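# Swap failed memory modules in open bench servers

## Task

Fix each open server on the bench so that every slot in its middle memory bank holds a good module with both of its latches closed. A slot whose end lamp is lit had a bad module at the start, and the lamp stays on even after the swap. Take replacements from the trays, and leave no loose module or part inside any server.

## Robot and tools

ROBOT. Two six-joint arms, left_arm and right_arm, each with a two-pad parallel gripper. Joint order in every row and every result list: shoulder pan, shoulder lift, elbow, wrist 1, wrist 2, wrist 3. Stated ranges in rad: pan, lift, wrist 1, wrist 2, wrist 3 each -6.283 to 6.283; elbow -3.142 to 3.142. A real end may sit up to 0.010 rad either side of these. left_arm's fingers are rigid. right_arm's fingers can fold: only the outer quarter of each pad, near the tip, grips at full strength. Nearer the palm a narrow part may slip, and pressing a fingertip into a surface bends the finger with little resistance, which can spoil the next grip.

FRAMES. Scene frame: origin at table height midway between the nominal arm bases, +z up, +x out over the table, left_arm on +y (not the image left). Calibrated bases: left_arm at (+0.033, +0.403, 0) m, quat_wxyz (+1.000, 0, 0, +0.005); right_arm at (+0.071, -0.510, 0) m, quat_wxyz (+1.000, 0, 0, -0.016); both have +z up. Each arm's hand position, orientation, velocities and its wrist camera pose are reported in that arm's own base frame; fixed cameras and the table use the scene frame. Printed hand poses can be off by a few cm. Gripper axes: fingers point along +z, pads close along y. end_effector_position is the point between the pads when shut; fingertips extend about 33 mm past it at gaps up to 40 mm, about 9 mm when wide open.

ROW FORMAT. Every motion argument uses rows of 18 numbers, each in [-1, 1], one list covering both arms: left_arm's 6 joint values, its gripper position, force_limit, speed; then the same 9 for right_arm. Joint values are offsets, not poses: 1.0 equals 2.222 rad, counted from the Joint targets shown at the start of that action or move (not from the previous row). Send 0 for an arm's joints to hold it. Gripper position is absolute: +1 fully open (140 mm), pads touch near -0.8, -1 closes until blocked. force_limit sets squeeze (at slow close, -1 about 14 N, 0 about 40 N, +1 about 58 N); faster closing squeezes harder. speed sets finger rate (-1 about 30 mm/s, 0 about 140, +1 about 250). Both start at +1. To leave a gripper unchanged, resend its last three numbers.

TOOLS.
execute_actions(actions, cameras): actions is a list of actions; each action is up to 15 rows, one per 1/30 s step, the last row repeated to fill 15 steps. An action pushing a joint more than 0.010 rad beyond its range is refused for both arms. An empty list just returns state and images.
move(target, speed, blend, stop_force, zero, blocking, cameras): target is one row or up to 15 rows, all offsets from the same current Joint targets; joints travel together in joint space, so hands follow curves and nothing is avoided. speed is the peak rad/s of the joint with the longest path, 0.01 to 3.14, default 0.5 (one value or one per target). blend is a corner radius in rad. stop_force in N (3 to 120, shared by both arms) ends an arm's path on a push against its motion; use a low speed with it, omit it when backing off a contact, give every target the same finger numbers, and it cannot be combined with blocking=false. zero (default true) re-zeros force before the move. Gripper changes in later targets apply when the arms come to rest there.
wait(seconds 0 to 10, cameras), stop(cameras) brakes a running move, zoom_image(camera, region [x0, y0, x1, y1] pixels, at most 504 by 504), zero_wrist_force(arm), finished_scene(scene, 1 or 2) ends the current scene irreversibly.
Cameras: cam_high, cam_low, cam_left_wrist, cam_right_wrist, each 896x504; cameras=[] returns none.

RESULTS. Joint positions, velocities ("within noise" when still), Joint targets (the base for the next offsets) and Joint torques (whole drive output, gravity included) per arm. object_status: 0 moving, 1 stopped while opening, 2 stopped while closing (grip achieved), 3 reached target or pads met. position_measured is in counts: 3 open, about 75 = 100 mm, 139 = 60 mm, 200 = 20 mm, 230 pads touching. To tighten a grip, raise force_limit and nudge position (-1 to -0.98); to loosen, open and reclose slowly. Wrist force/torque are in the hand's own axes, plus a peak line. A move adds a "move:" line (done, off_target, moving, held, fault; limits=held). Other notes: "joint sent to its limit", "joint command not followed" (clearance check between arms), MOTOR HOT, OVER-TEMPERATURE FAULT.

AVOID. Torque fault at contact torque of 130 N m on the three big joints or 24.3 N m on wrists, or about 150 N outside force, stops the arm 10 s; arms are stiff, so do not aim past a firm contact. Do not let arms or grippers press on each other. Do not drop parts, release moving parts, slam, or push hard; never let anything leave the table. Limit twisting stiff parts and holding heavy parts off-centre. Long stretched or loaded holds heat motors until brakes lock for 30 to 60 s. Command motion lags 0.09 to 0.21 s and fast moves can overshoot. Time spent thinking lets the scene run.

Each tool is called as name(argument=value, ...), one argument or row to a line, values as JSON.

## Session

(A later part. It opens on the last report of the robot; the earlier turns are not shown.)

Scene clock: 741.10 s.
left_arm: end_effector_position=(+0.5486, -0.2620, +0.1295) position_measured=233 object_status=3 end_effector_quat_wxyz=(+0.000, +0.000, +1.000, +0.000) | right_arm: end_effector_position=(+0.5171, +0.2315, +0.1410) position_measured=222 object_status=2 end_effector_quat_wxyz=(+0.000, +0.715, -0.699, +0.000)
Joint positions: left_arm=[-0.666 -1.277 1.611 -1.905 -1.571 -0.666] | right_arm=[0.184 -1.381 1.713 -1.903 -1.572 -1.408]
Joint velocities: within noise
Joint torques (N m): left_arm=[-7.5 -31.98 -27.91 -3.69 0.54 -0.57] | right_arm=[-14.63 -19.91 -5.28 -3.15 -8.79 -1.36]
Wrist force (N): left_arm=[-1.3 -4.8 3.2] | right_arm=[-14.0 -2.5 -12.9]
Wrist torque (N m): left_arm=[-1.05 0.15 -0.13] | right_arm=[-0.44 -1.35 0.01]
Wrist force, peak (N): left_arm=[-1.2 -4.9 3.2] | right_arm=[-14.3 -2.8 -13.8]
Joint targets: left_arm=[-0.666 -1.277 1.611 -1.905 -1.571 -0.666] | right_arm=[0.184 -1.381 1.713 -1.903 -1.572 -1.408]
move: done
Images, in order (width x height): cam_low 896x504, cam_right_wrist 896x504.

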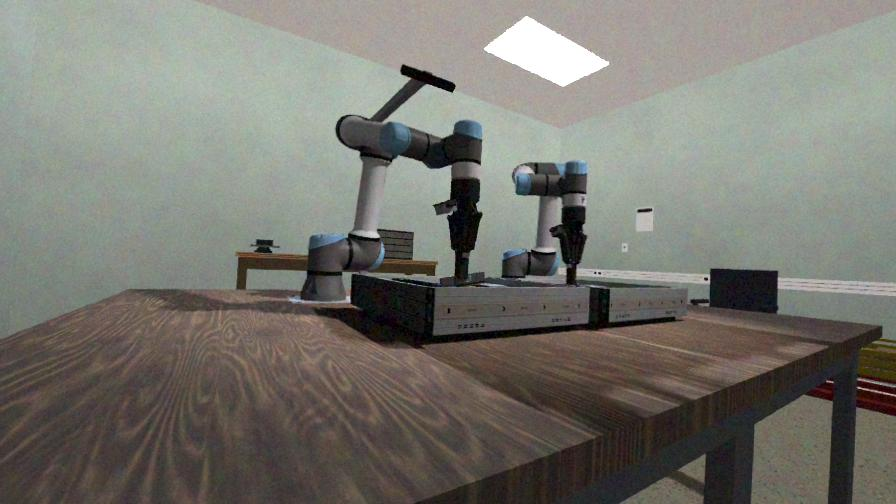

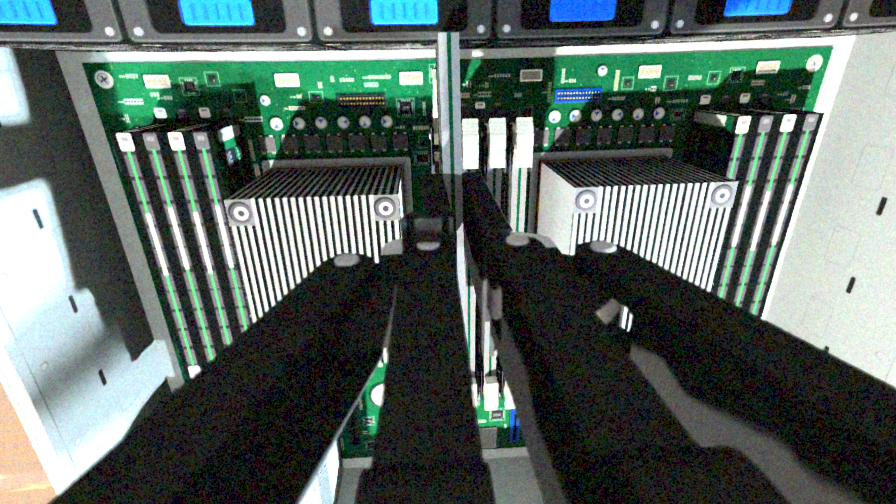

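execute_actions(
  actions=[],
  cameras=["cam_low"],
)

zoom_image(
  camera="cam_low",
  region=[400, 200, 560, 320],
)

Scene clock: 756.70 s.
left_arm: end_effector_position=(+0.5486, -0.2620, +0.1295) position_measured=233 object_status=3 end_effector_quat_wxyz=(+0.000, +0.000, +1.000, +0.000) | right_arm: end_effector_position=(+0.5171, +0.2315, +0.1410) position_measured=222 object_status=2 end_effector_quat_wxyz=(+0.000, +0.715, -0.699, +0.000)
Joint positions: left_arm=[-0.666 -1.277 1.611 -1.905 -1.571 -0.666] | right_arm=[0.184 -1.381 1.713 -1.903 -1.572 -1.408]
Joint velocities: within noise
Joint torques (N m): left_arm=[-7.06 -31.46 -26.77 -3.58 0.79 -0.66] | right_arm=[-14.1 -19.8 -8.45 -2.29 -8.78 -1.28]
Wrist force (N): left_arm=[-1.1 -4.6 2.7] | right_arm=[-14.5 -2.2 -13.6]
Wrist torque (N m): left_arm=[-1.00 0.11 -0.13] | right_arm=[-0.39 -1.32 0.01]
Wrist force, peak (N): left_arm=[-1.2 -5.1 2.9] | right_arm=[-14.8 -2.8 -14.2]
Joint targets: left_arm=[-0.666 -1.277 1.611 -1.905 -1.571 -0.666] | right_arm=[0.184 -1.381 1.713 -1.903 -1.572 -1.408]
Tool commands: left_gripper/position=-1.0 left_gripper/force_limit=-1.0 left_gripper/speed=+0.0 right_gripper/position=-1.0 right_gripper/force_limit=+0.0 right_gripper/speed=-1.0
Images, in order (width x height): cam_low 896x504.

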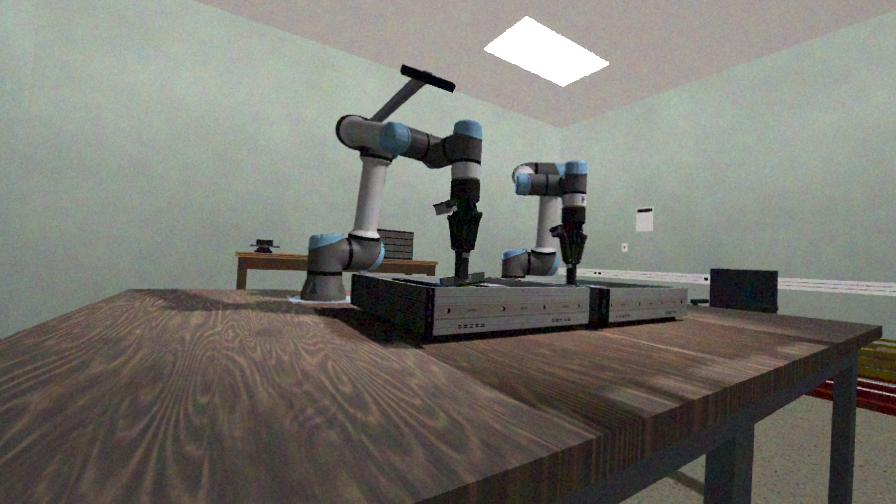

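Scaled by 3.150.

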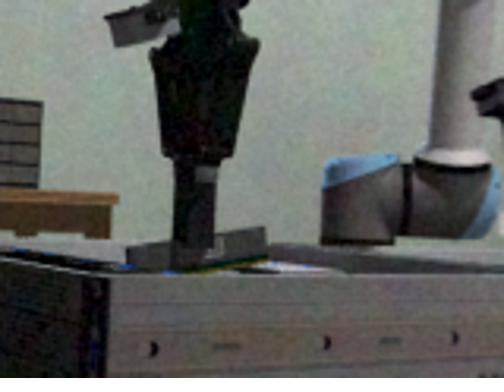

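move(
  target=[0,0,0,0,0,0,-1,-1,0,0,0.003,0.0065,-0.0095,0,0,-1,0,-1],
  speed=0.015,
  stop_force=25,
  cameras=["cam_low"],
)

zoom_image(
  camera="cam_low",
  region=[420, 240, 520, 300],
)

Scene clock: 763.07 s.
left_arm: end_effector_position=(+0.5486, -0.2620, +0.1295) position_measured=233 object_status=3 end_effector_quat_wxyz=(+0.000, +0.000, +1.000, +0.000) | right_arm: end_effector_position=(+0.5171, +0.2315, +0.1326) position_measured=222 object_status=2 end_effector_quat_wxyz=(+0.000, +0.715, -0.699, +0.000)
Joint positions: left_arm=[-0.666 -1.277 1.611 -1.905 -1.571 -0.666] | right_arm=[0.184 -1.374 1.727 -1.924 -1.572 -1.408]
Joint velocities: within noise
Joint torques (N m): left_arm=[-7.95 -31.9 -27.7 -3.67 0.38 -0.81] | right_arm=[-13.53 -18.7 -2.14 -1.33 -13.18 -1.11]
Wrist force (N): left_arm=[-1.0 -4.7 2.6] | right_arm=[-38.5 -3.9 -14.9]
Wrist torque (N m): left_arm=[-1.03 0.10 -0.13] | right_arm=[-0.37 -1.97 -0.03]
Wrist force, peak (N): left_arm=[-0.7 -5.0 3.1] | right_arm=[-38.6 -3.9 -15.9]
Joint targets: left_arm=[-0.666 -1.277 1.611 -1.905 -1.571 -0.666] | right_arm=[0.184 -1.374 1.727 -1.924 -1.572 -1.408]
move: done
Images, in order (width x height): cam_low 896x504.

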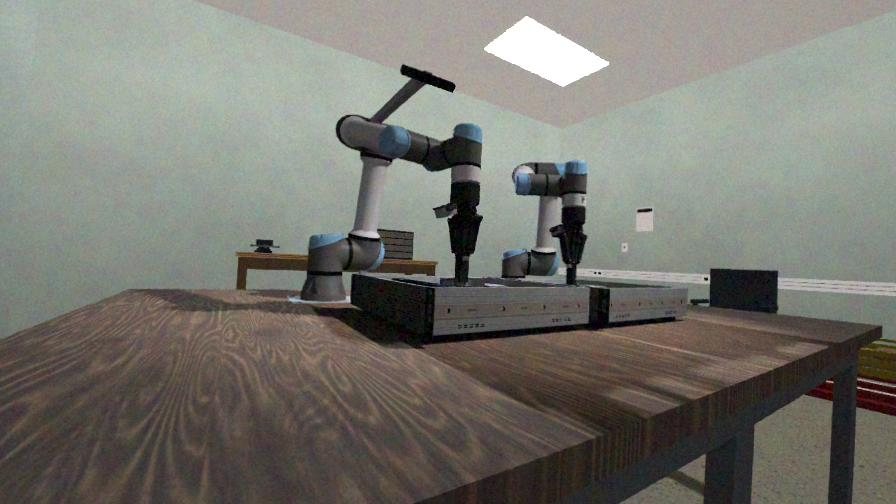

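Scaled by 5.040.

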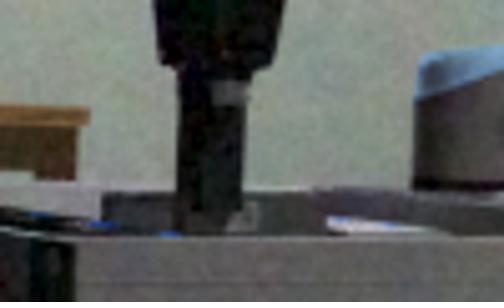

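move(
  target=[0,0,0,0,0,0,-1,-1,0,0,-0.013,-0.025,0.038,0,0,-1,0,-1],
  speed=0.1,
  cameras=["cam_low"],
)

zoom_image(
  camera="cam_low",
  region=[420, 240, 520, 300],
)

Scene clock: 766.43 s.
left_arm: end_effector_position=(+0.5486, -0.2620, +0.1295) position_measured=233 object_status=3 end_effector_quat_wxyz=(+0.000, +0.000, +1.000, +0.000) | right_arm: end_effector_position=(+0.5152, +0.2311, +0.1662) position_measured=222 object_status=2 end_effector_quat_wxyz=(+0.000, +0.715, -0.699, +0.000)
Joint positions: left_arm=[-0.666 -1.277 1.611 -1.905 -1.571 -0.666] | right_arm=[0.184 -1.403 1.672 -1.84 -1.572 -1.408]
Joint velocities: within noise
Joint torques (N m): left_arm=[-7.89 -32.34 -29.42 -3.96 0.4 -0.68] | right_arm=[-12.85 -41.75 -33.56 -0.36 1.83 -1.08]
Wrist force (N): left_arm=[-1.1 -4.6 3.0] | right_arm=[5.5 -0.1 -2.3]
Wrist torque (N m): left_arm=[-0.99 0.10 -0.14] | right_arm=[-0.03 -1.15 0.02]
Wrist force, peak (N): left_arm=[-1.3 -5.2 2.6] | right_arm=[-38.6 -4.0 -15.8]
Joint targets: left_arm=[-0.666 -1.277 1.611 -1.905 -1.571 -0.666] | right_arm=[0.184 -1.403 1.672 -1.839 -1.572 -1.408]
move: done
Images, in order (width x height): cam_low 896x504.

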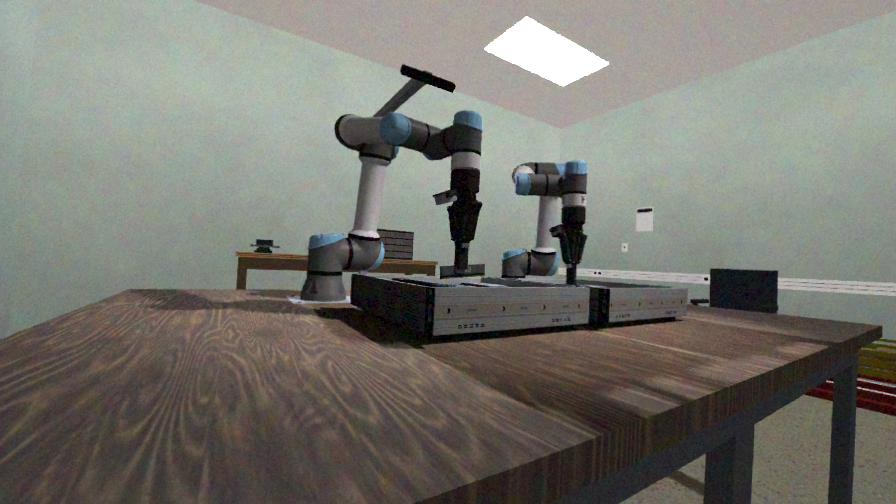

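Scaled by 5.040.

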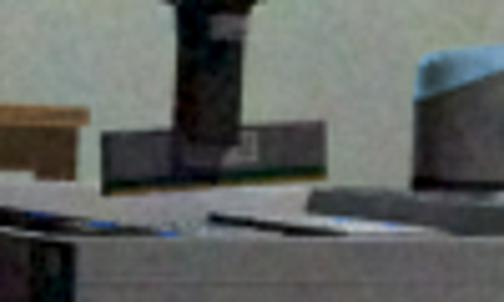

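move(
  target=[0,0,0,0,0,0,-1,-1,0,0.0495,0.025,-0.0696,0.0443,0,0.0491,-1,0,-1],
  speed=0.15,
  cameras=["cam_low","cam_right_wrist"],
)

zoom_image(
  camera="cam_low",
  region=[440, 220, 540, 280],
)

zoom_image(
  camera="cam_right_wrist",
  region=[300, 20, 600, 450],
)

Scene clock: 774.77 s.
left_arm: end_effector_position=(+0.5486, -0.2620, +0.1295) position_measured=233 object_status=3 end_effector_quat_wxyz=(+0.000, +0.000, +1.000, +0.000) | right_arm: end_effector_position=(+0.5171, +0.2954, +0.1997) position_measured=222 object_status=2 end_effector_quat_wxyz=(+0.000, +0.715, -0.699, +0.001)
Joint positions: left_arm=[-0.666 -1.277 1.611 -1.905 -1.571 -0.666] | right_arm=[0.294 -1.348 1.517 -1.741 -1.572 -1.299]
Joint velocities: within noise
Joint torques (N m): left_arm=[-6.34 -31.41 -27.87 -3.62 0.57 -0.78] | right_arm=[14.84 -28.51 -34.86 -0.43 1.28 1.28]
Wrist force (N): left_arm=[-0.9 -4.7 2.8] | right_arm=[5.3 -0.1 -2.3]
Wrist torque (N m): left_arm=[-1.02 0.08 -0.13] | right_arm=[-0.01 -1.12 0.01]
Wrist force, peak (N): left_arm=[-0.7 -5.1 3.1] | right_arm=[6.0 0.2 -2.4]
Joint targets: left_arm=[-0.666 -1.277 1.611 -1.905 -1.571 -0.666] | right_arm=[0.294 -1.348 1.517 -1.741 -1.572 -1.299]
move: done
Images, in order (width x height): cam_low 896x504, cam_right_wrist 896x504.

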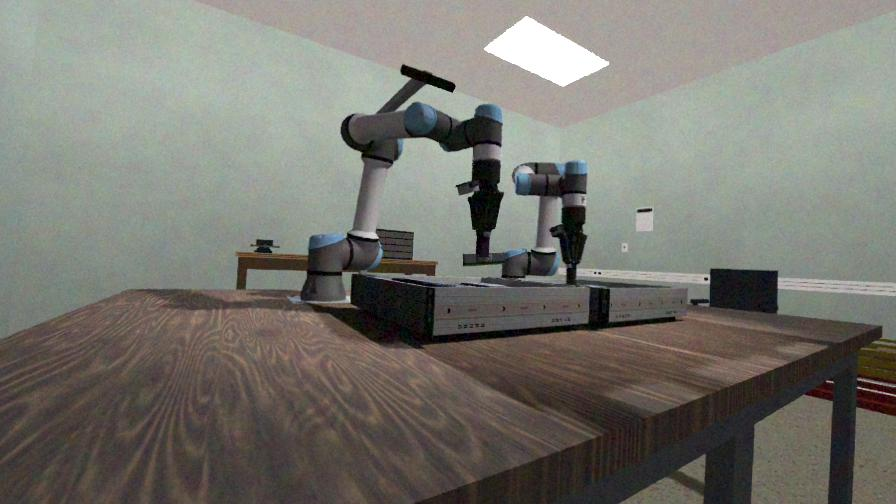

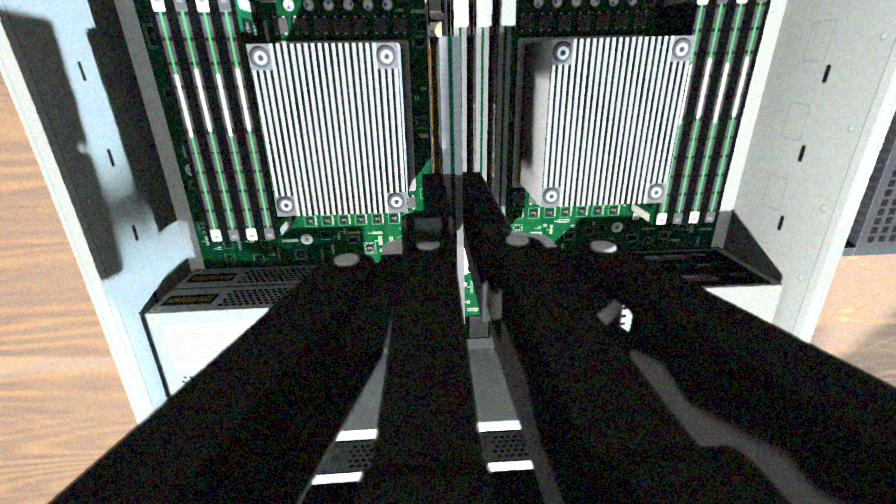

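Scaled by 5.040.

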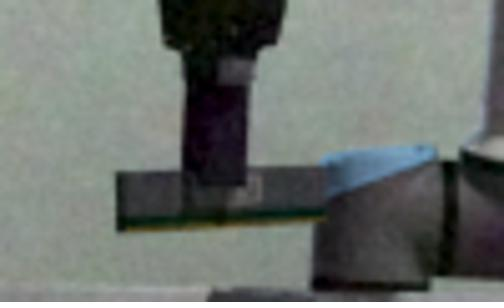

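Scaled by 1.172.

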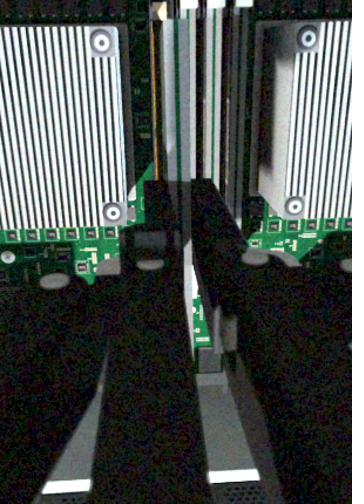

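move(
  target=[
    [0,0,0,0,0,0,-1,-1,0,0,0.0201,0.0586,-0.0780,0,0,-1,0,-1],
    [0,0,0,0,0,0,-1,-1,0,0,0.0236,0.0682,-0.0913,0,0,-1,0,-1],
  ],
  speed=[0.1,0.015],
  stop_force=20,
  cameras=["cam_low"],
)

zoom_image(
  camera="cam_low",
  region=[440, 240, 540, 300],
)

Scene clock: 782.57 s.
left_arm: end_effector_position=(+0.5486, -0.2620, +0.1295) position_measured=233 object_status=3 end_effector_quat_wxyz=(+0.000, +0.000, +1.000, +0.000) | right_arm: end_effector_position=(+0.5170, +0.2954, +0.1172) position_measured=222 object_status=2 end_effector_quat_wxyz=(+0.000, +0.715, -0.699, +0.000)
Joint positions: left_arm=[-0.666 -1.277 1.611 -1.905 -1.571 -0.666] | right_arm=[0.294 -1.295 1.669 -1.944 -1.572 -1.299]
Joint velocities: within noise
Joint torques (N m): left_arm=[-7.01 -31.9 -29.76 -3.42 0.46 -0.78] | right_arm=[12.5 -30.21 -11.05 -5.23 0.52 1.21]
Wrist force (N): left_arm=[-0.9 -4.5 2.8] | right_arm=[5.3 -0.1 -2.3]
Wrist torque (N m): left_arm=[-0.98 0.08 -0.14] | right_arm=[-0.02 -1.12 0.03]
Wrist force, peak (N): left_arm=[-0.7 -5.0 3.2] | right_arm=[5.4 0.2 -3.1]
Joint targets: left_arm=[-0.666 -1.277 1.611 -1.905 -1.571 -0.666] | right_arm=[0.294 -1.295 1.669 -1.944 -1.572 -1.299]
move: done
Images, in order (width x height): cam_low 896x504.

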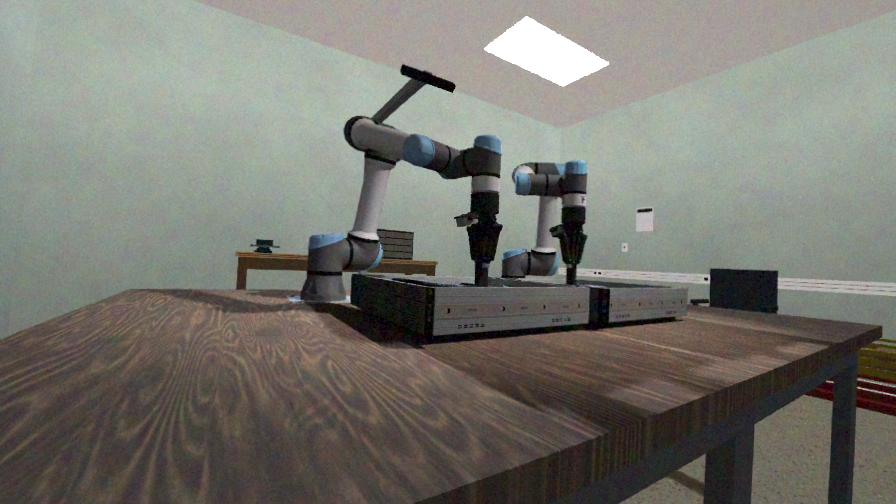

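Scaled by 5.040.

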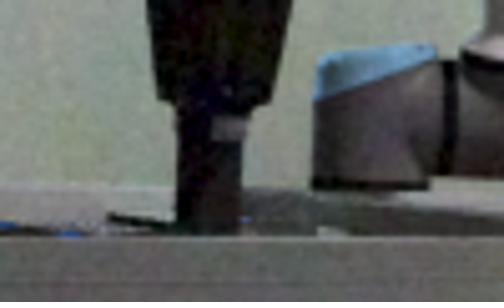

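move(
  target=[0,0,0,0,0,0,-1,-1,0,0,0.0056,0.0097,-0.0153,0,0,-1,0,-1],
  speed=0.012,
  stop_force=30,
  cameras=[],
)

Scene clock: 788.90 s.
left_arm: end_effector_position=(+0.5486, -0.2620, +0.1295) position_measured=233 object_status=3 end_effector_quat_wxyz=(+0.000, +0.000, +1.000, +0.000) | right_arm: end_effector_position=(+0.5170, +0.2954, +0.1034) position_measured=222 object_status=2 end_effector_quat_wxyz=(+0.000, +0.715, -0.699, +0.000)
Joint positions: left_arm=[-0.666 -1.277 1.611 -1.905 -1.571 -0.666] | right_arm=[0.294 -1.283 1.69 -1.978 -1.572 -1.299]
Joint velocities: within noise
Joint torques (N m): left_arm=[-7.39 -32.17 -29.27 -3.62 0.37 -0.98] | right_arm=[11.67 -17.4 -4.05 -5.11 1.01 1.08]
Wrist force (N): left_arm=[-1.1 -4.7 2.9] | right_arm=[14.8 3.8 -24.0]
Wrist torque (N m): left_arm=[-1.02 0.12 -0.13] | right_arm=[-0.19 -1.26 0.16]
Wrist force, peak (N): left_arm=[-1.2 -4.9 3.5] | right_arm=[14.8 3.6 -25.0]
Joint targets: left_arm=[-0.666 -1.277 1.611 -1.905 -1.571 -0.666] | right_arm=[0.294 -1.283 1.690 -1.978 -1.572 -1.299]
move: done
No camera images: "cameras" was empty.

move(
  target=[0,0,0,0,0,0,-1,-1,0,0,0.0048,0.0083,-0.0131,0,0,-1,0,-1],
  speed=0.012,
  stop_force=50,
  cameras=["cam_right_wrist"],
)

Scene clock: 794.03 s.
left_arm: end_effector_position=(+0.5486, -0.2620, +0.1295) position_measured=233 object_status=3 end_effector_quat_wxyz=(+0.000, +0.000, +1.000, +0.000) | right_arm: end_effector_position=(+0.5168, +0.2954, +0.0968) position_measured=222 object_status=2 end_effector_quat_wxyz=(+0.000, +0.715, -0.699, +0.000)
Joint positions: left_arm=[-0.666 -1.277 1.611 -1.905 -1.571 -0.666] | right_arm=[0.294 -1.277 1.701 -1.994 -1.572 -1.299]
Joint velocities: within noise
Joint torques (N m): left_arm=[-6.15 -32.86 -28.15 -3.55 0.46 -0.87] | right_arm=[11.06 -2.22 -8.64 1.38 0.4 1.06]
Wrist force (N): left_arm=[-1.4 -4.5 2.4] | right_arm=[7.6 12.7 -73.5]
Wrist torque (N m): left_arm=[-0.97 0.17 -0.13] | right_arm=[-0.85 -1.15 0.18]
Wrist force, peak (N): left_arm=[-0.6 -5.3 3.0] | right_arm=[9.1 15.4 -85.4]
Joint targets: left_arm=[-0.666 -1.277 1.611 -1.905 -1.571 -0.666] | right_arm=[0.294 -1.277 1.701 -1.994 -1.572 -1.299]
move: contact (right_arm); right_arm: the wrist 1 is farthest, 0.013 rad from its target
Images, in order (width x height): cam_right_wrist 896x504.

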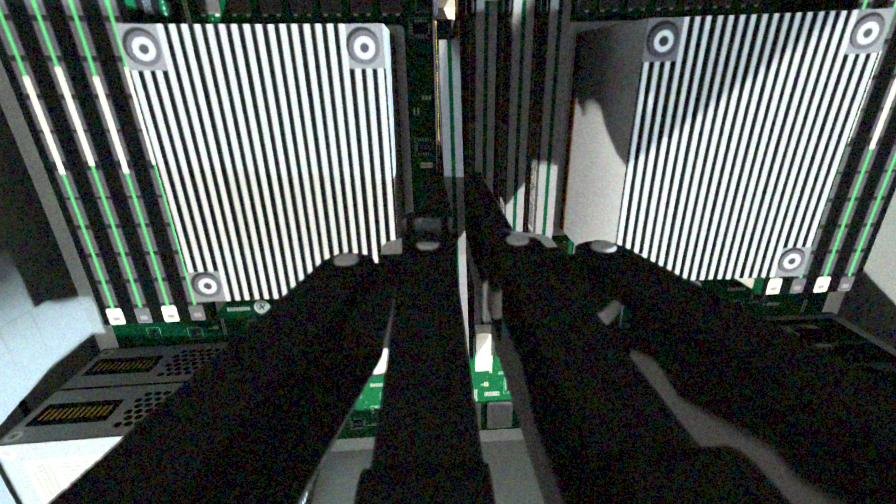

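move(
  target=[0,0,0,0,0,0,-1,-1,0,0,-0.0006,-0.001,0.0016,0,0,-1,0,-1],
  speed=0.02,
  cameras=[],
)

move(
  target=[0,0,0,0,0,0,-1,-1,0,0,0,0,0,0,0,-0.64,0,-1],
  cameras=[],
)

move(
  target=[0,0,0,0,0,0,-1,-1,0,0,-0.0115,-0.0194,0.0307,0,0,-0.64,0,-1],
  speed=0.05,
  cameras=["cam_right_wrist","cam_low"],
)

zoom_image(
  camera="cam_low",
  region=[440, 240, 540, 300],
)

zoom_image(
  camera="cam_right_wrist",
  region=[300, 0, 600, 450],
)

Scene clock: 800.03 s.
left_arm: end_effector_position=(+0.5486, -0.2620, +0.1295) position_measured=233 object_status=3 end_effector_quat_wxyz=(+0.000, +0.000, +1.000, +0.000) | right_arm: end_effector_position=(+0.5168, +0.2954, +0.0980) position_measured=222 object_status=2 end_effector_quat_wxyz=(+0.001, +0.715, -0.699, +0.000)
Joint positions: left_arm=[-0.666 -1.277 1.611 -1.905 -1.571 -0.666] | right_arm=[0.294 -1.278 1.699 -1.991 -1.572 -1.299]
Joint velocities: within noise
Joint torques (N m): left_arm=[-6.24 -32.24 -27.31 -3.55 0.67 -1.33] | right_arm=[10.45 -48.85 -32.2 1.47 0.14 0.99]
Wrist force (N): left_arm=[-1.0 -4.8 2.9] | right_arm=[2.3 -6.1 3.0]
Wrist torque (N m): left_arm=[-1.05 0.10 -0.14] | right_arm=[0.33 -1.36 0.06]
Wrist force, peak (N): left_arm=[-0.8 -5.0 3.0] | right_arm=[7.8 12.6 -73.5]
Joint targets: left_arm=[-0.666 -1.277 1.611 -1.905 -1.571 -0.666] | right_arm=[0.294 -1.278 1.698 -1.991 -1.572 -1.299]
move: done
No camera images: "cameras" was empty.

Scene clock: 800.57 s.
left_arm: end_effector_position=(+0.5486, -0.2620, +0.1295) position_measured=233 object_status=3 end_effector_quat_wxyz=(+0.000, +0.000, +1.000, +0.000) | right_arm: end_effector_position=(+0.5168, +0.2954, +0.0982) position_measured=210 object_status=0 end_effector_quat_wxyz=(+0.000, +0.715, -0.699, +0.000)
Joint positions: left_arm=[-0.666 -1.277 1.611 -1.905 -1.571 -0.666] | right_arm=[0.294 -1.278 1.698 -1.991 -1.572 -1.299]
Joint velocities: within noise
Joint torques (N m): left_arm=[-6.6 -32.22 -27.39 -3.67 0.72 -1.01] | right_arm=[10.1 -44.8 -31.87 -4.14 -1.26 1.02]
Wrist force (N): left_arm=[-1.0 -4.4 2.7] | right_arm=[5.3 0.3 -2.4]
Wrist torque (N m): left_arm=[-0.95 0.09 -0.14] | right_arm=[0.08 -1.11 0.02]
Wrist force, peak (N): left_arm=[-1.0 -5.0 3.2] | right_arm=[2.8 -6.1 4.1]
Joint targets: left_arm=[-0.666 -1.277 1.611 -1.905 -1.571 -0.666] | right_arm=[0.294 -1.278 1.698 -1.991 -1.572 -1.299]
move: done
No camera images: "cameras" was empty.

Scene clock: 802.30 s.
left_arm: end_effector_position=(+0.5486, -0.2620, +0.1295) position_measured=233 object_status=3 end_effector_quat_wxyz=(+0.000, +0.000, +1.000, +0.000) | right_arm: end_effector_position=(+0.5167, +0.2954, +0.1261) position_measured=210 object_status=3 end_effector_quat_wxyz=(+0.000, +0.715, -0.699, +0.000)
Joint positions: left_arm=[-0.666 -1.277 1.611 -1.905 -1.571 -0.666] | right_arm=[0.294 -1.304 1.655 -1.923 -1.572 -1.299]
Joint velocities: within noise
Joint torques (N m): left_arm=[-6.77 -32.04 -28.35 -3.39 0.46 -0.76] | right_arm=[10.15 -45.47 -33.01 -0.41 -1.93 0.99]
Wrist force (N): left_arm=[-1.0 -4.6 3.1] | right_arm=[5.4 0.4 -2.4]
Wrist torque (N m): left_arm=[-1.00 0.11 -0.14] | right_arm=[0.07 -1.14 0.03]
Wrist force, peak (N): left_arm=[-1.2 -4.9 3.1] | right_arm=[5.8 0.5 -2.4]
Joint targets: left_arm=[-0.666 -1.277 1.611 -1.905 -1.571 -0.666] | right_arm=[0.294 -1.304 1.655 -1.923 -1.572 -1.299]
move: done
Images, in order (width x height): cam_low 896x504, cam_right_wrist 896x504.

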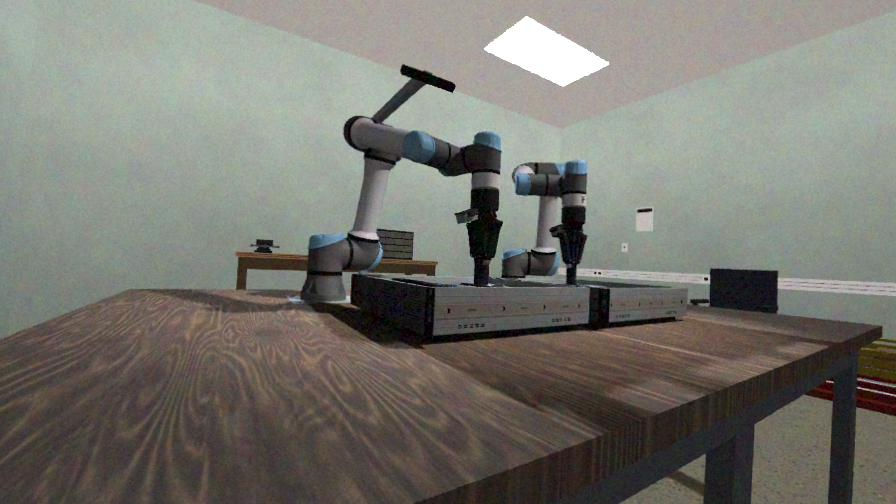

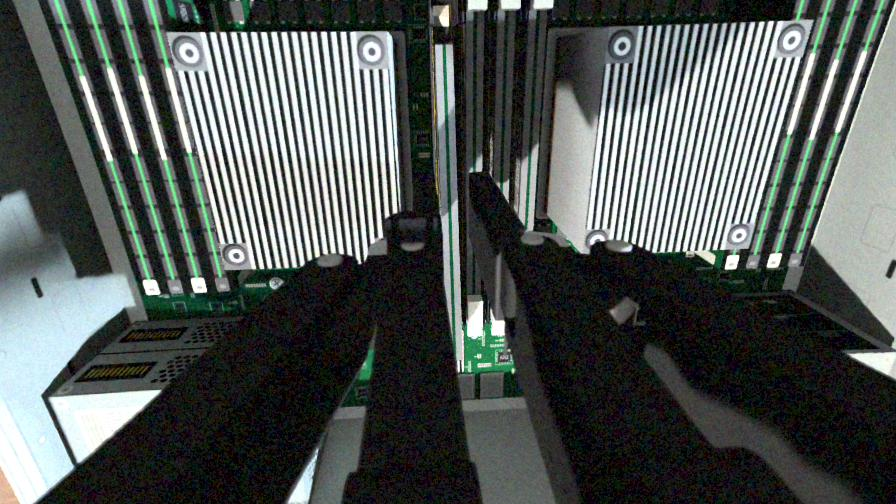

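Scaled by 5.040.

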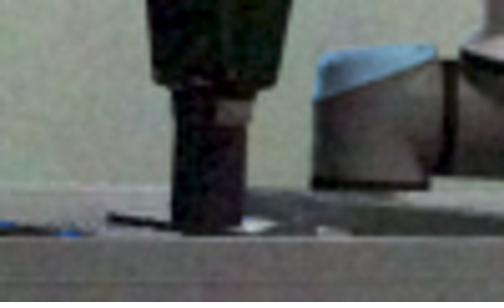

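Scaled by 1.120.

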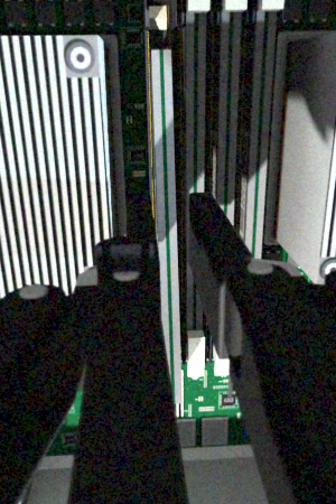

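move(
  target=[0,0,0,0,0,0,-1,-1,0,0,0,0,0,0,0,-1,0,-1],
  cameras=[],
)

move(
  target=[
    [0,0,0,0,0,0,-1,-1,0,0,0.0057,0.0096,-0.0152,0,0,-1,0,-1],
    [0,0,0,0,0,0,-1,-1,0,0,0.0119,0.02,-0.0316,0,0,-1,0,-1],
  ],
  speed=[0.04,0.012],
  stop_force=80,
  cameras=[],
)

Scene clock: 810.83 s.
left_arm: end_effector_position=(+0.5486, -0.2620, +0.1295) position_measured=233 object_status=3 end_effector_quat_wxyz=(+0.000, +0.000, +1.000, +0.000) | right_arm: end_effector_position=(+0.5167, +0.2954, +0.1262) position_measured=232 object_status=0 end_effector_quat_wxyz=(+0.000, +0.715, -0.699, +0.000)
Joint positions: left_arm=[-0.666 -1.277 1.611 -1.905 -1.571 -0.666] | right_arm=[0.294 -1.304 1.655 -1.923 -1.572 -1.299]
Joint velocities: within noise
Joint torques (N m): left_arm=[-7.29 -31.82 -28.2 -3.45 0.45 -0.97] | right_arm=[8.94 -44.77 -27.08 -0.94 -1.91 0.96]
Wrist force (N): left_arm=[-0.8 -4.5 2.9] | right_arm=[5.4 0.4 -2.1]
Wrist torque (N m): left_arm=[-0.99 0.05 -0.13] | right_arm=[0.09 -1.14 0.02]
Wrist force, peak (N): left_arm=[-0.9 -4.9 3.4] | right_arm=[5.7 0.3 -2.4]
Joint targets: left_arm=[-0.666 -1.277 1.611 -1.905 -1.571 -0.666] | right_arm=[0.294 -1.304 1.655 -1.923 -1.572 -1.299]
move: done
No camera images: "cameras" was empty.

Scene clock: 812.87 s.
left_arm: end_effector_position=(+0.5486, -0.2620, +0.1295) position_measured=233 object_status=3 end_effector_quat_wxyz=(+0.000, +0.000, +1.000, +0.000) | right_arm: end_effector_position=(+0.5173, +0.2955, +0.1147) position_measured=232 object_status=3 end_effector_quat_wxyz=(+0.000, +0.715, -0.699, +0.001)
Joint positions: left_arm=[-0.666 -1.277 1.611 -1.905 -1.571 -0.666] | right_arm=[0.294 -1.293 1.673 -1.952 -1.572 -1.299]
Joint velocities: within noise
Joint torques (N m): left_arm=[-7.67 -31.59 -26.83 -3.5 0.16 -0.77] | right_arm=[8.62 2.97 -2.78 3.57 0.69 1.01]
Wrist force (N): left_arm=[-1.2 -4.7 2.8] | right_arm=[14.0 7.7 -81.3]
Wrist torque (N m): left_arm=[-1.02 0.14 -0.14] | right_arm=[-0.23 -1.83 -0.07]
Wrist force, peak (N): left_arm=[-1.1 -5.0 3.0] | right_arm=[17.2 14.4 -103.8]
Joint targets: left_arm=[-0.666 -1.277 1.611 -1.905 -1.571 -0.666] | right_arm=[0.294 -1.293 1.673 -1.952 -1.572 -1.299]
move: contact (right_arm); path passed 0 of 2 targets; right_arm: the wrist 1 is farthest, 0.041 rad from its target
No camera images: "cameras" was empty.

move(
  target=[0,0,0,0,0,0,-1,-1,0,0,-0.0248,-0.07,0.095,0,0,-1,0,-1],
  speed=0.15,
  cameras=[],
)

move(
  target=[0,0,0,0,0,0,-1,-1,0,0,0,0,0,0,0,1,0,-1],
  cameras=["cam_right_wrist","cam_low","cam_high"],
)

zoom_image(
  camera="cam_low",
  region=[440, 260, 520, 300],
)

zoom_image(
  camera="cam_right_wrist",
  region=[360, 0, 560, 300],
)

Scene clock: 820.60 s.
left_arm: end_effector_position=(+0.5486, -0.2620, +0.1295) position_measured=233 object_status=3 end_effector_quat_wxyz=(+0.000, +0.000, +1.000, +0.000) | right_arm: end_effector_position=(+0.5169, +0.2954, +0.1997) position_measured=232 object_status=3 end_effector_quat_wxyz=(+0.000, +0.715, -0.699, +0.001)
Joint positions: left_arm=[-0.666 -1.277 1.611 -1.905 -1.571 -0.666] | right_arm=[0.294 -1.348 1.518 -1.741 -1.572 -1.299]
Joint velocities: within noise
Joint torques (N m): left_arm=[-7.14 -33.27 -27.11 -3.52 0.62 -0.92] | right_arm=[8.9 -44.23 -33.83 -0.5 -2.08 1.13]
Wrist force (N): left_arm=[-1.0 -4.6 2.5] | right_arm=[4.7 -0.1 -2.2]
Wrist torque (N m): left_arm=[-0.99 0.10 -0.13] | right_arm=[-0.02 -0.97 0.02]
Wrist force, peak (N): left_arm=[-1.1 -5.1 3.0] | right_arm=[14.1 7.4 -81.6]
Joint targets: left_arm=[-0.666 -1.277 1.611 -1.905 -1.571 -0.666] | right_arm=[0.294 -1.348 1.518 -1.741 -1.572 -1.299]
move: done
No camera images: "cameras" was empty.

Scene clock: 825.60 s.
left_arm: end_effector_position=(+0.5486, -0.2620, +0.1295) position_measured=233 object_status=3 end_effector_quat_wxyz=(+0.000, +0.000, +1.000, +0.000) | right_arm: end_effector_position=(+0.5169, +0.2954, +0.1998) position_measured=3 object_status=0 end_effector_quat_wxyz=(+0.000, +0.715, -0.699, +0.001)
Joint positions: left_arm=[-0.666 -1.277 1.611 -1.905 -1.571 -0.666] | right_arm=[0.294 -1.348 1.518 -1.741 -1.572 -1.299]
Joint velocities: within noise
Joint torques (N m): left_arm=[-6.69 -32.95 -27.53 -3.33 0.34 -0.68] | right_arm=[8.52 -43.53 -27.88 -1.04 -1.93 0.93]
Wrist force (N): left_arm=[-0.8 -4.6 2.8] | right_arm=[4.8 -0.3 -2.2]
Wrist torque (N m): left_arm=[-1.01 0.06 -0.13] | right_arm=[-0.06 -0.99 0.01]
Wrist force, peak (N): left_arm=[-1.1 -5.0 3.2] | right_arm=[5.2 0.0 -2.2]
Joint targets: left_arm=[-0.666 -1.277 1.611 -1.905 -1.571 -0.666] | right_arm=[0.294 -1.348 1.518 -1.741 -1.572 -1.299]
move: done
Images, in order (width x height): cam_high 896x504, cam_low 896x504, cam_right_wrist 896x504.

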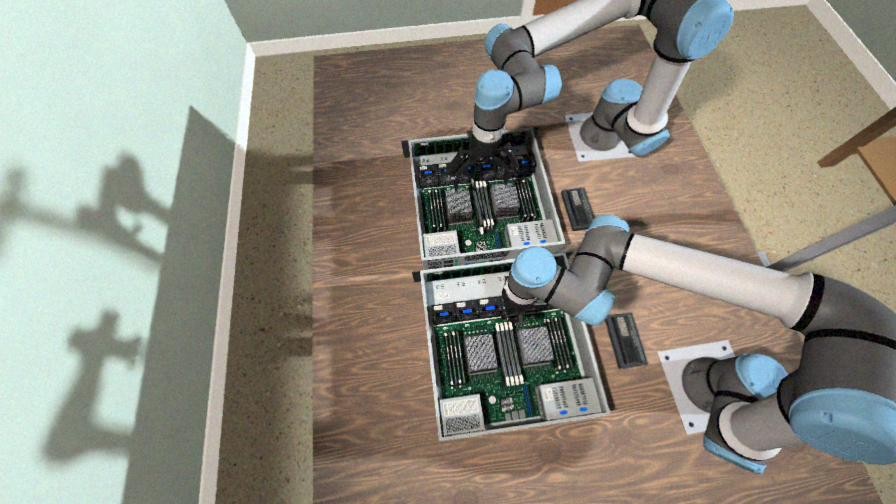

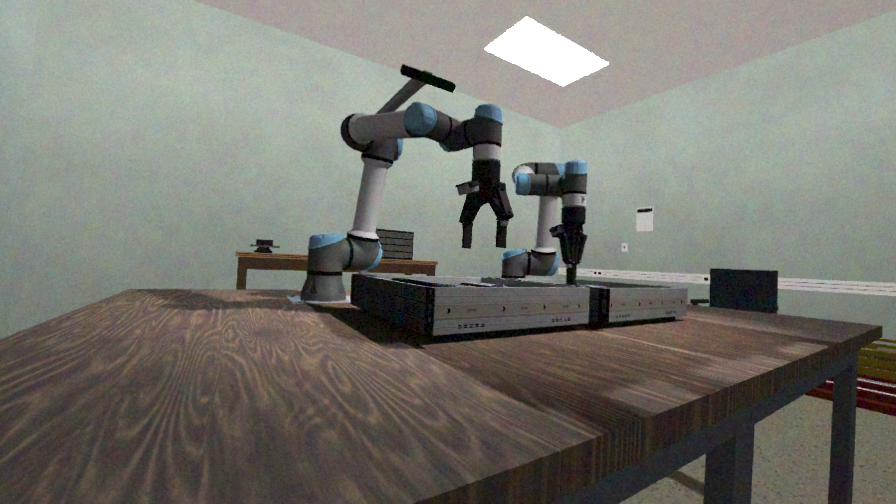

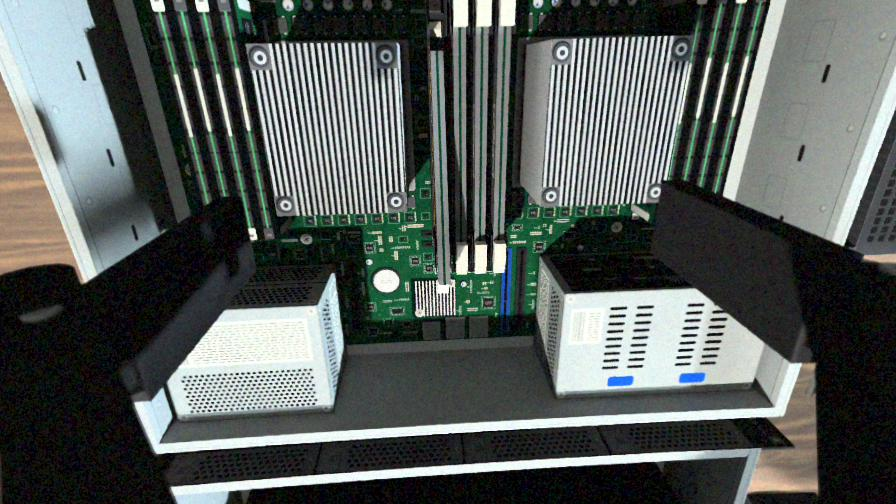

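Scaled by 6.300.

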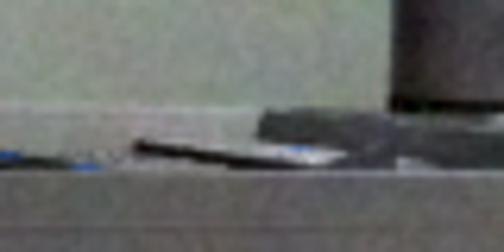

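Scaled by 1.680.

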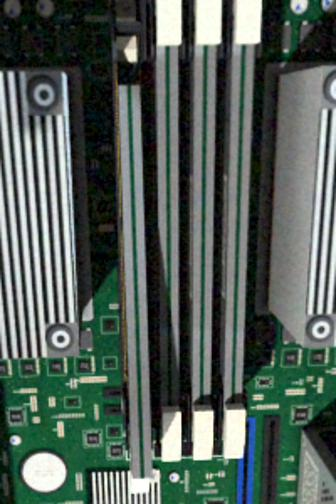

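move(
  target=[0,0,0,0,0,0,-1,-1,0,0,0,0,0,0,1.4137,1,0,-1],
  speed=1.2,
  cameras=["cam_right_wrist"],
)

zoom_image(
  camera="cam_right_wrist",
  region=[340, 0, 540, 300],
)

every number of target must lie in its column's range; nothing of the call was run
Scene clock: 833.93 s.
left_arm: end_effector_position=(+0.5486, -0.2620, +0.1295) position_measured=233 object_status=3 end_effector_quat_wxyz=(+0.000, +0.000, +1.000, +0.000) | right_arm: end_effector_position=(+0.5169, +0.2954, +0.1998) position_measured=3 object_status=3 end_effector_quat_wxyz=(+0.000, +0.715, -0.699, +0.001)
Joint positions: left_arm=[-0.666 -1.277 1.611 -1.905 -1.571 -0.666] | right_arm=[0.294 -1.348 1.518 -1.741 -1.572 -1.299]
Joint velocities: within noise
Joint torques (N m): left_arm=[-8.04 -32.53 -27.6 -3.49 0.45 -1.04] | right_arm=[8.57 -42.96 -24.18 -1.47 -1.78 1.01]
Wrist force (N): left_arm=[-1.0 -4.6 3.0] | right_arm=[4.6 0.0 -2.3]
Wrist torque (N m): left_arm=[-1.01 0.09 -0.13] | right_arm=[-0.01 -0.95 0.01]
Wrist force, peak (N): left_arm=[-1.2 -5.1 3.1] | right_arm=[5.0 -0.2 -2.5]
Joint targets: left_arm=[-0.666 -1.277 1.611 -1.905 -1.571 -0.666] | right_arm=[0.294 -1.348 1.518 -1.741 -1.572 -1.299]
Tool commands: left_gripper/position=-1.0 left_gripper/force_limit=-1.0 left_gripper/speed=+0.0 right_gripper/position=+1.0 right_gripper/force_limit=+0.0 right_gripper/speed=-1.0

Scaled by 1.680.

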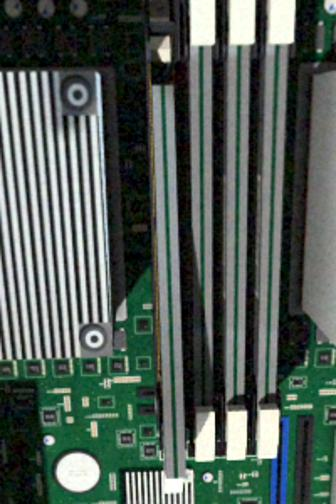

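move(
  target=[
    [0,0,0,0,0,0,-1,-1,0,0,0,0,0,0,0.7,1,0,-1],
  ],
  speed=1.2,
  cameras=[],
)

move(
  target=[0,0,0,0,0,0,-1,-1,0,0,0,0,0,0,0.7137,1,0,-1],
  speed=1.2,
  cameras=["cam_right_wrist"],
)

zoom_image(
  camera="cam_right_wrist",
  region=[340, 0, 540, 340],
)

Scene clock: 839.67 s.
left_arm: end_effector_position=(+0.5486, -0.2620, +0.1295) position_measured=233 object_status=3 end_effector_quat_wxyz=(+0.000, +0.000, +1.000, +0.000) | right_arm: end_effector_position=(+0.5169, +0.2954, +0.1998) position_measured=3 object_status=3 end_effector_quat_wxyz=(+0.000, -0.019, +1.000, +0.000)
Joint positions: left_arm=[-0.666 -1.277 1.611 -1.905 -1.571 -0.666] | right_arm=[0.294 -1.348 1.518 -1.741 -1.572 0.256]
Joint velocities: within noise
Joint torques (N m): left_arm=[-6.79 -32.22 -27.85 -3.21 0.39 -0.97] | right_arm=[8.87 -42.53 -16.76 -2.09 -1.5 1.37]
Wrist force (N): left_arm=[-0.9 -4.7 2.7] | right_arm=[4.6 0.0 -2.5]
Wrist torque (N m): left_arm=[-1.04 0.07 -0.13] | right_arm=[0.00 -0.98 0.00]
Wrist force, peak (N): left_arm=[-1.0 -5.3 3.0] | right_arm=[5.2 -0.1 -2.4]
Joint targets: left_arm=[-0.666 -1.277 1.611 -1.905 -1.571 -0.666] | right_arm=[0.294 -1.348 1.518 -1.741 -1.572 0.256]
move: done
No camera images: "cameras" was empty.

Scene clock: 841.80 s.
left_arm: end_effector_position=(+0.5486, -0.2620, +0.1295) position_measured=233 object_status=3 end_effector_quat_wxyz=(+0.000, +0.000, +1.000, +0.000) | right_arm: end_effector_position=(+0.5169, +0.2954, +0.1998) position_measured=3 object_status=3 end_effector_quat_wxyz=(+0.001, +0.699, +0.715, +0.000)
Joint positions: left_arm=[-0.666 -1.277 1.611 -1.905 -1.571 -0.666] | right_arm=[0.294 -1.348 1.518 -1.741 -1.572 1.842]
Joint velocities: within noise
Joint torques (N m): left_arm=[-7.16 -33.09 -27.46 -3.49 0.52 -1.03] | right_arm=[9.01 -41.58 -13.87 -2.37 -1.36 1.06]
Wrist force (N): left_arm=[-1.1 -4.7 2.9] | right_arm=[5.1 -0.3 -2.6]
Wrist torque (N m): left_arm=[-1.03 0.12 -0.14] | right_arm=[-0.08 -1.07 0.01]
Wrist force, peak (N): left_arm=[-1.0 -5.1 3.2] | right_arm=[5.2 -0.3 -2.5]
Joint targets: left_arm=[-0.666 -1.277 1.611 -1.905 -1.571 -0.666] | right_arm=[0.294 -1.348 1.518 -1.741 -1.572 1.842]
move: done
Images, in order (width x height): cam_right_wrist 896x504.

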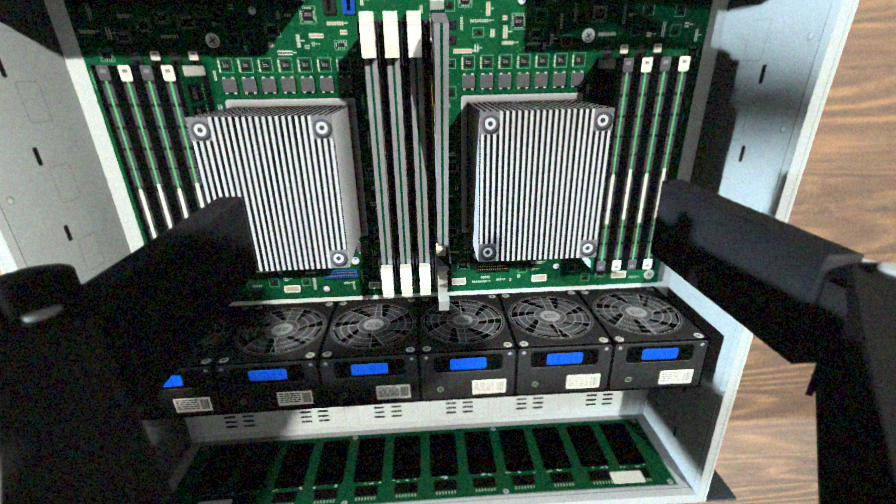

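Scaled by 1.482.

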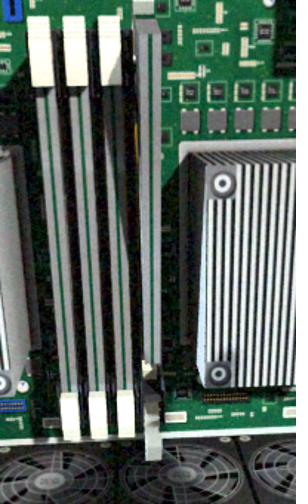

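zoom_image(
  camera="cam_right_wrist",
  region=[400, 0, 480, 80],
)

zoom_image(
  camera="cam_right_wrist",
  region=[400, 230, 490, 320],
)

Scaled by 6.300.

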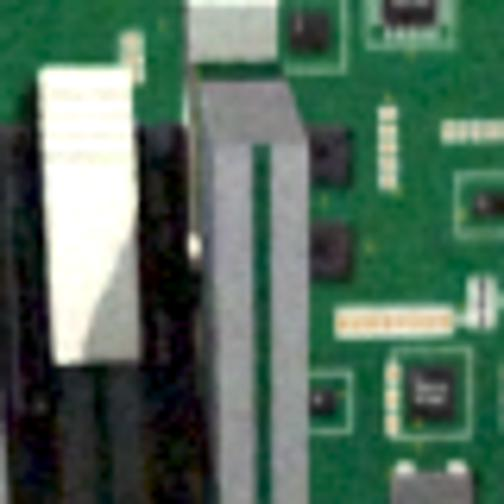

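Scaled by 5.600.

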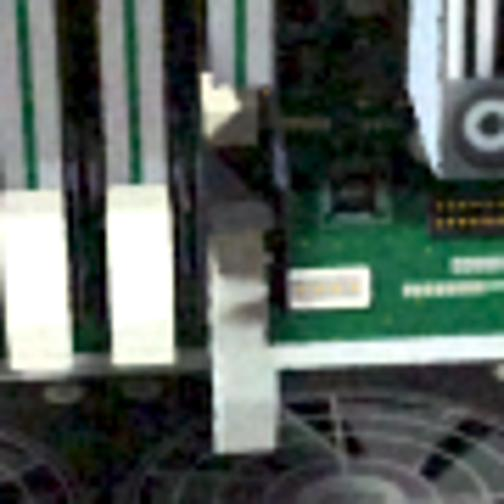

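move(
  target=[
    [0,0,0,0,0,0,-1,-1,0,0,0,0,0,0,0,-0.62,0,-1],
    [0,0,0,0,0,0,-1,-1,0,0.0056,0.0274,0.0629,-0.0902,0,0.0059,-0.62,0,-1],
  ],
  speed=0.1,
  cameras=["cam_right_wrist"],
)

zoom_image(
  camera="cam_right_wrist",
  region=[360, 0, 560, 340],
)

Scene clock: 866.93 s.
left_arm: end_effector_position=(+0.5486, -0.2620, +0.1295) position_measured=233 object_status=3 end_effector_quat_wxyz=(+0.000, +0.000, +1.000, +0.000) | right_arm: end_effector_position=(+0.5170, +0.3030, +0.1177) position_measured=208 object_status=3 end_effector_quat_wxyz=(+0.001, +0.699, +0.715, +0.000)
Joint positions: left_arm=[-0.666 -1.277 1.611 -1.905 -1.571 -0.666] | right_arm=[0.306 -1.287 1.657 -1.941 -1.572 1.855]
Joint velocities: within noise
Joint torques (N m): left_arm=[-5.83 -30.97 -27.85 -3.36 0.21 -1.12] | right_arm=[14.16 -29.26 -9.7 -5.59 -0.9 1.22]
Wrist force (N): left_arm=[-1.0 -5.0 2.6] | right_arm=[5.0 -0.3 -2.6]
Wrist torque (N m): left_arm=[-1.09 0.09 -0.13] | right_arm=[-0.07 -1.07 0.02]
Wrist force, peak (N): left_arm=[-1.1 -5.1 3.2] | right_arm=[5.3 -0.2 -2.8]
Joint targets: left_arm=[-0.666 -1.277 1.611 -1.905 -1.571 -0.666] | right_arm=[0.306 -1.287 1.658 -1.941 -1.572 1.855]
move: done
Images, in order (width x height): cam_right_wrist 896x504.

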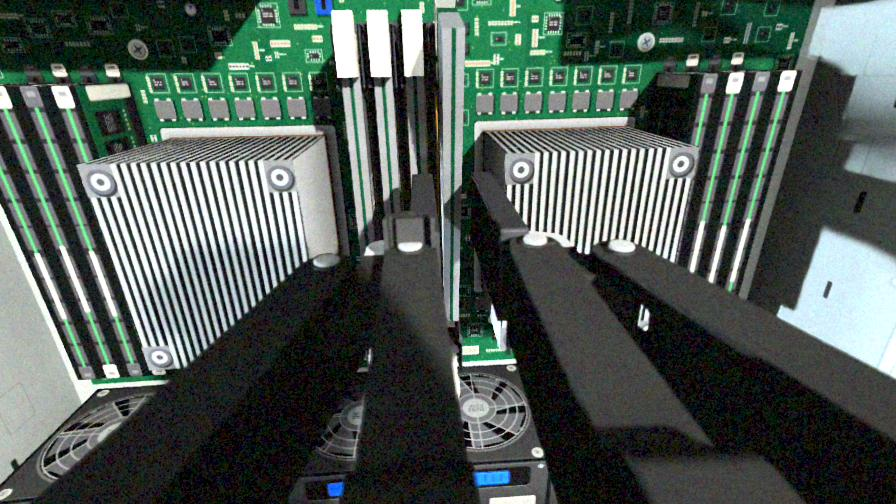

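Scaled by 1.482.

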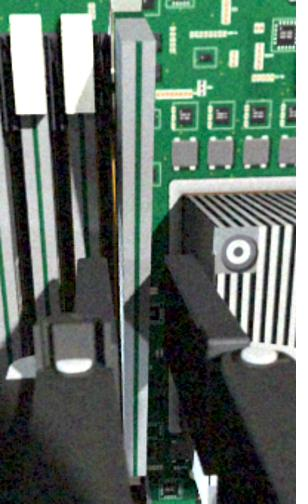

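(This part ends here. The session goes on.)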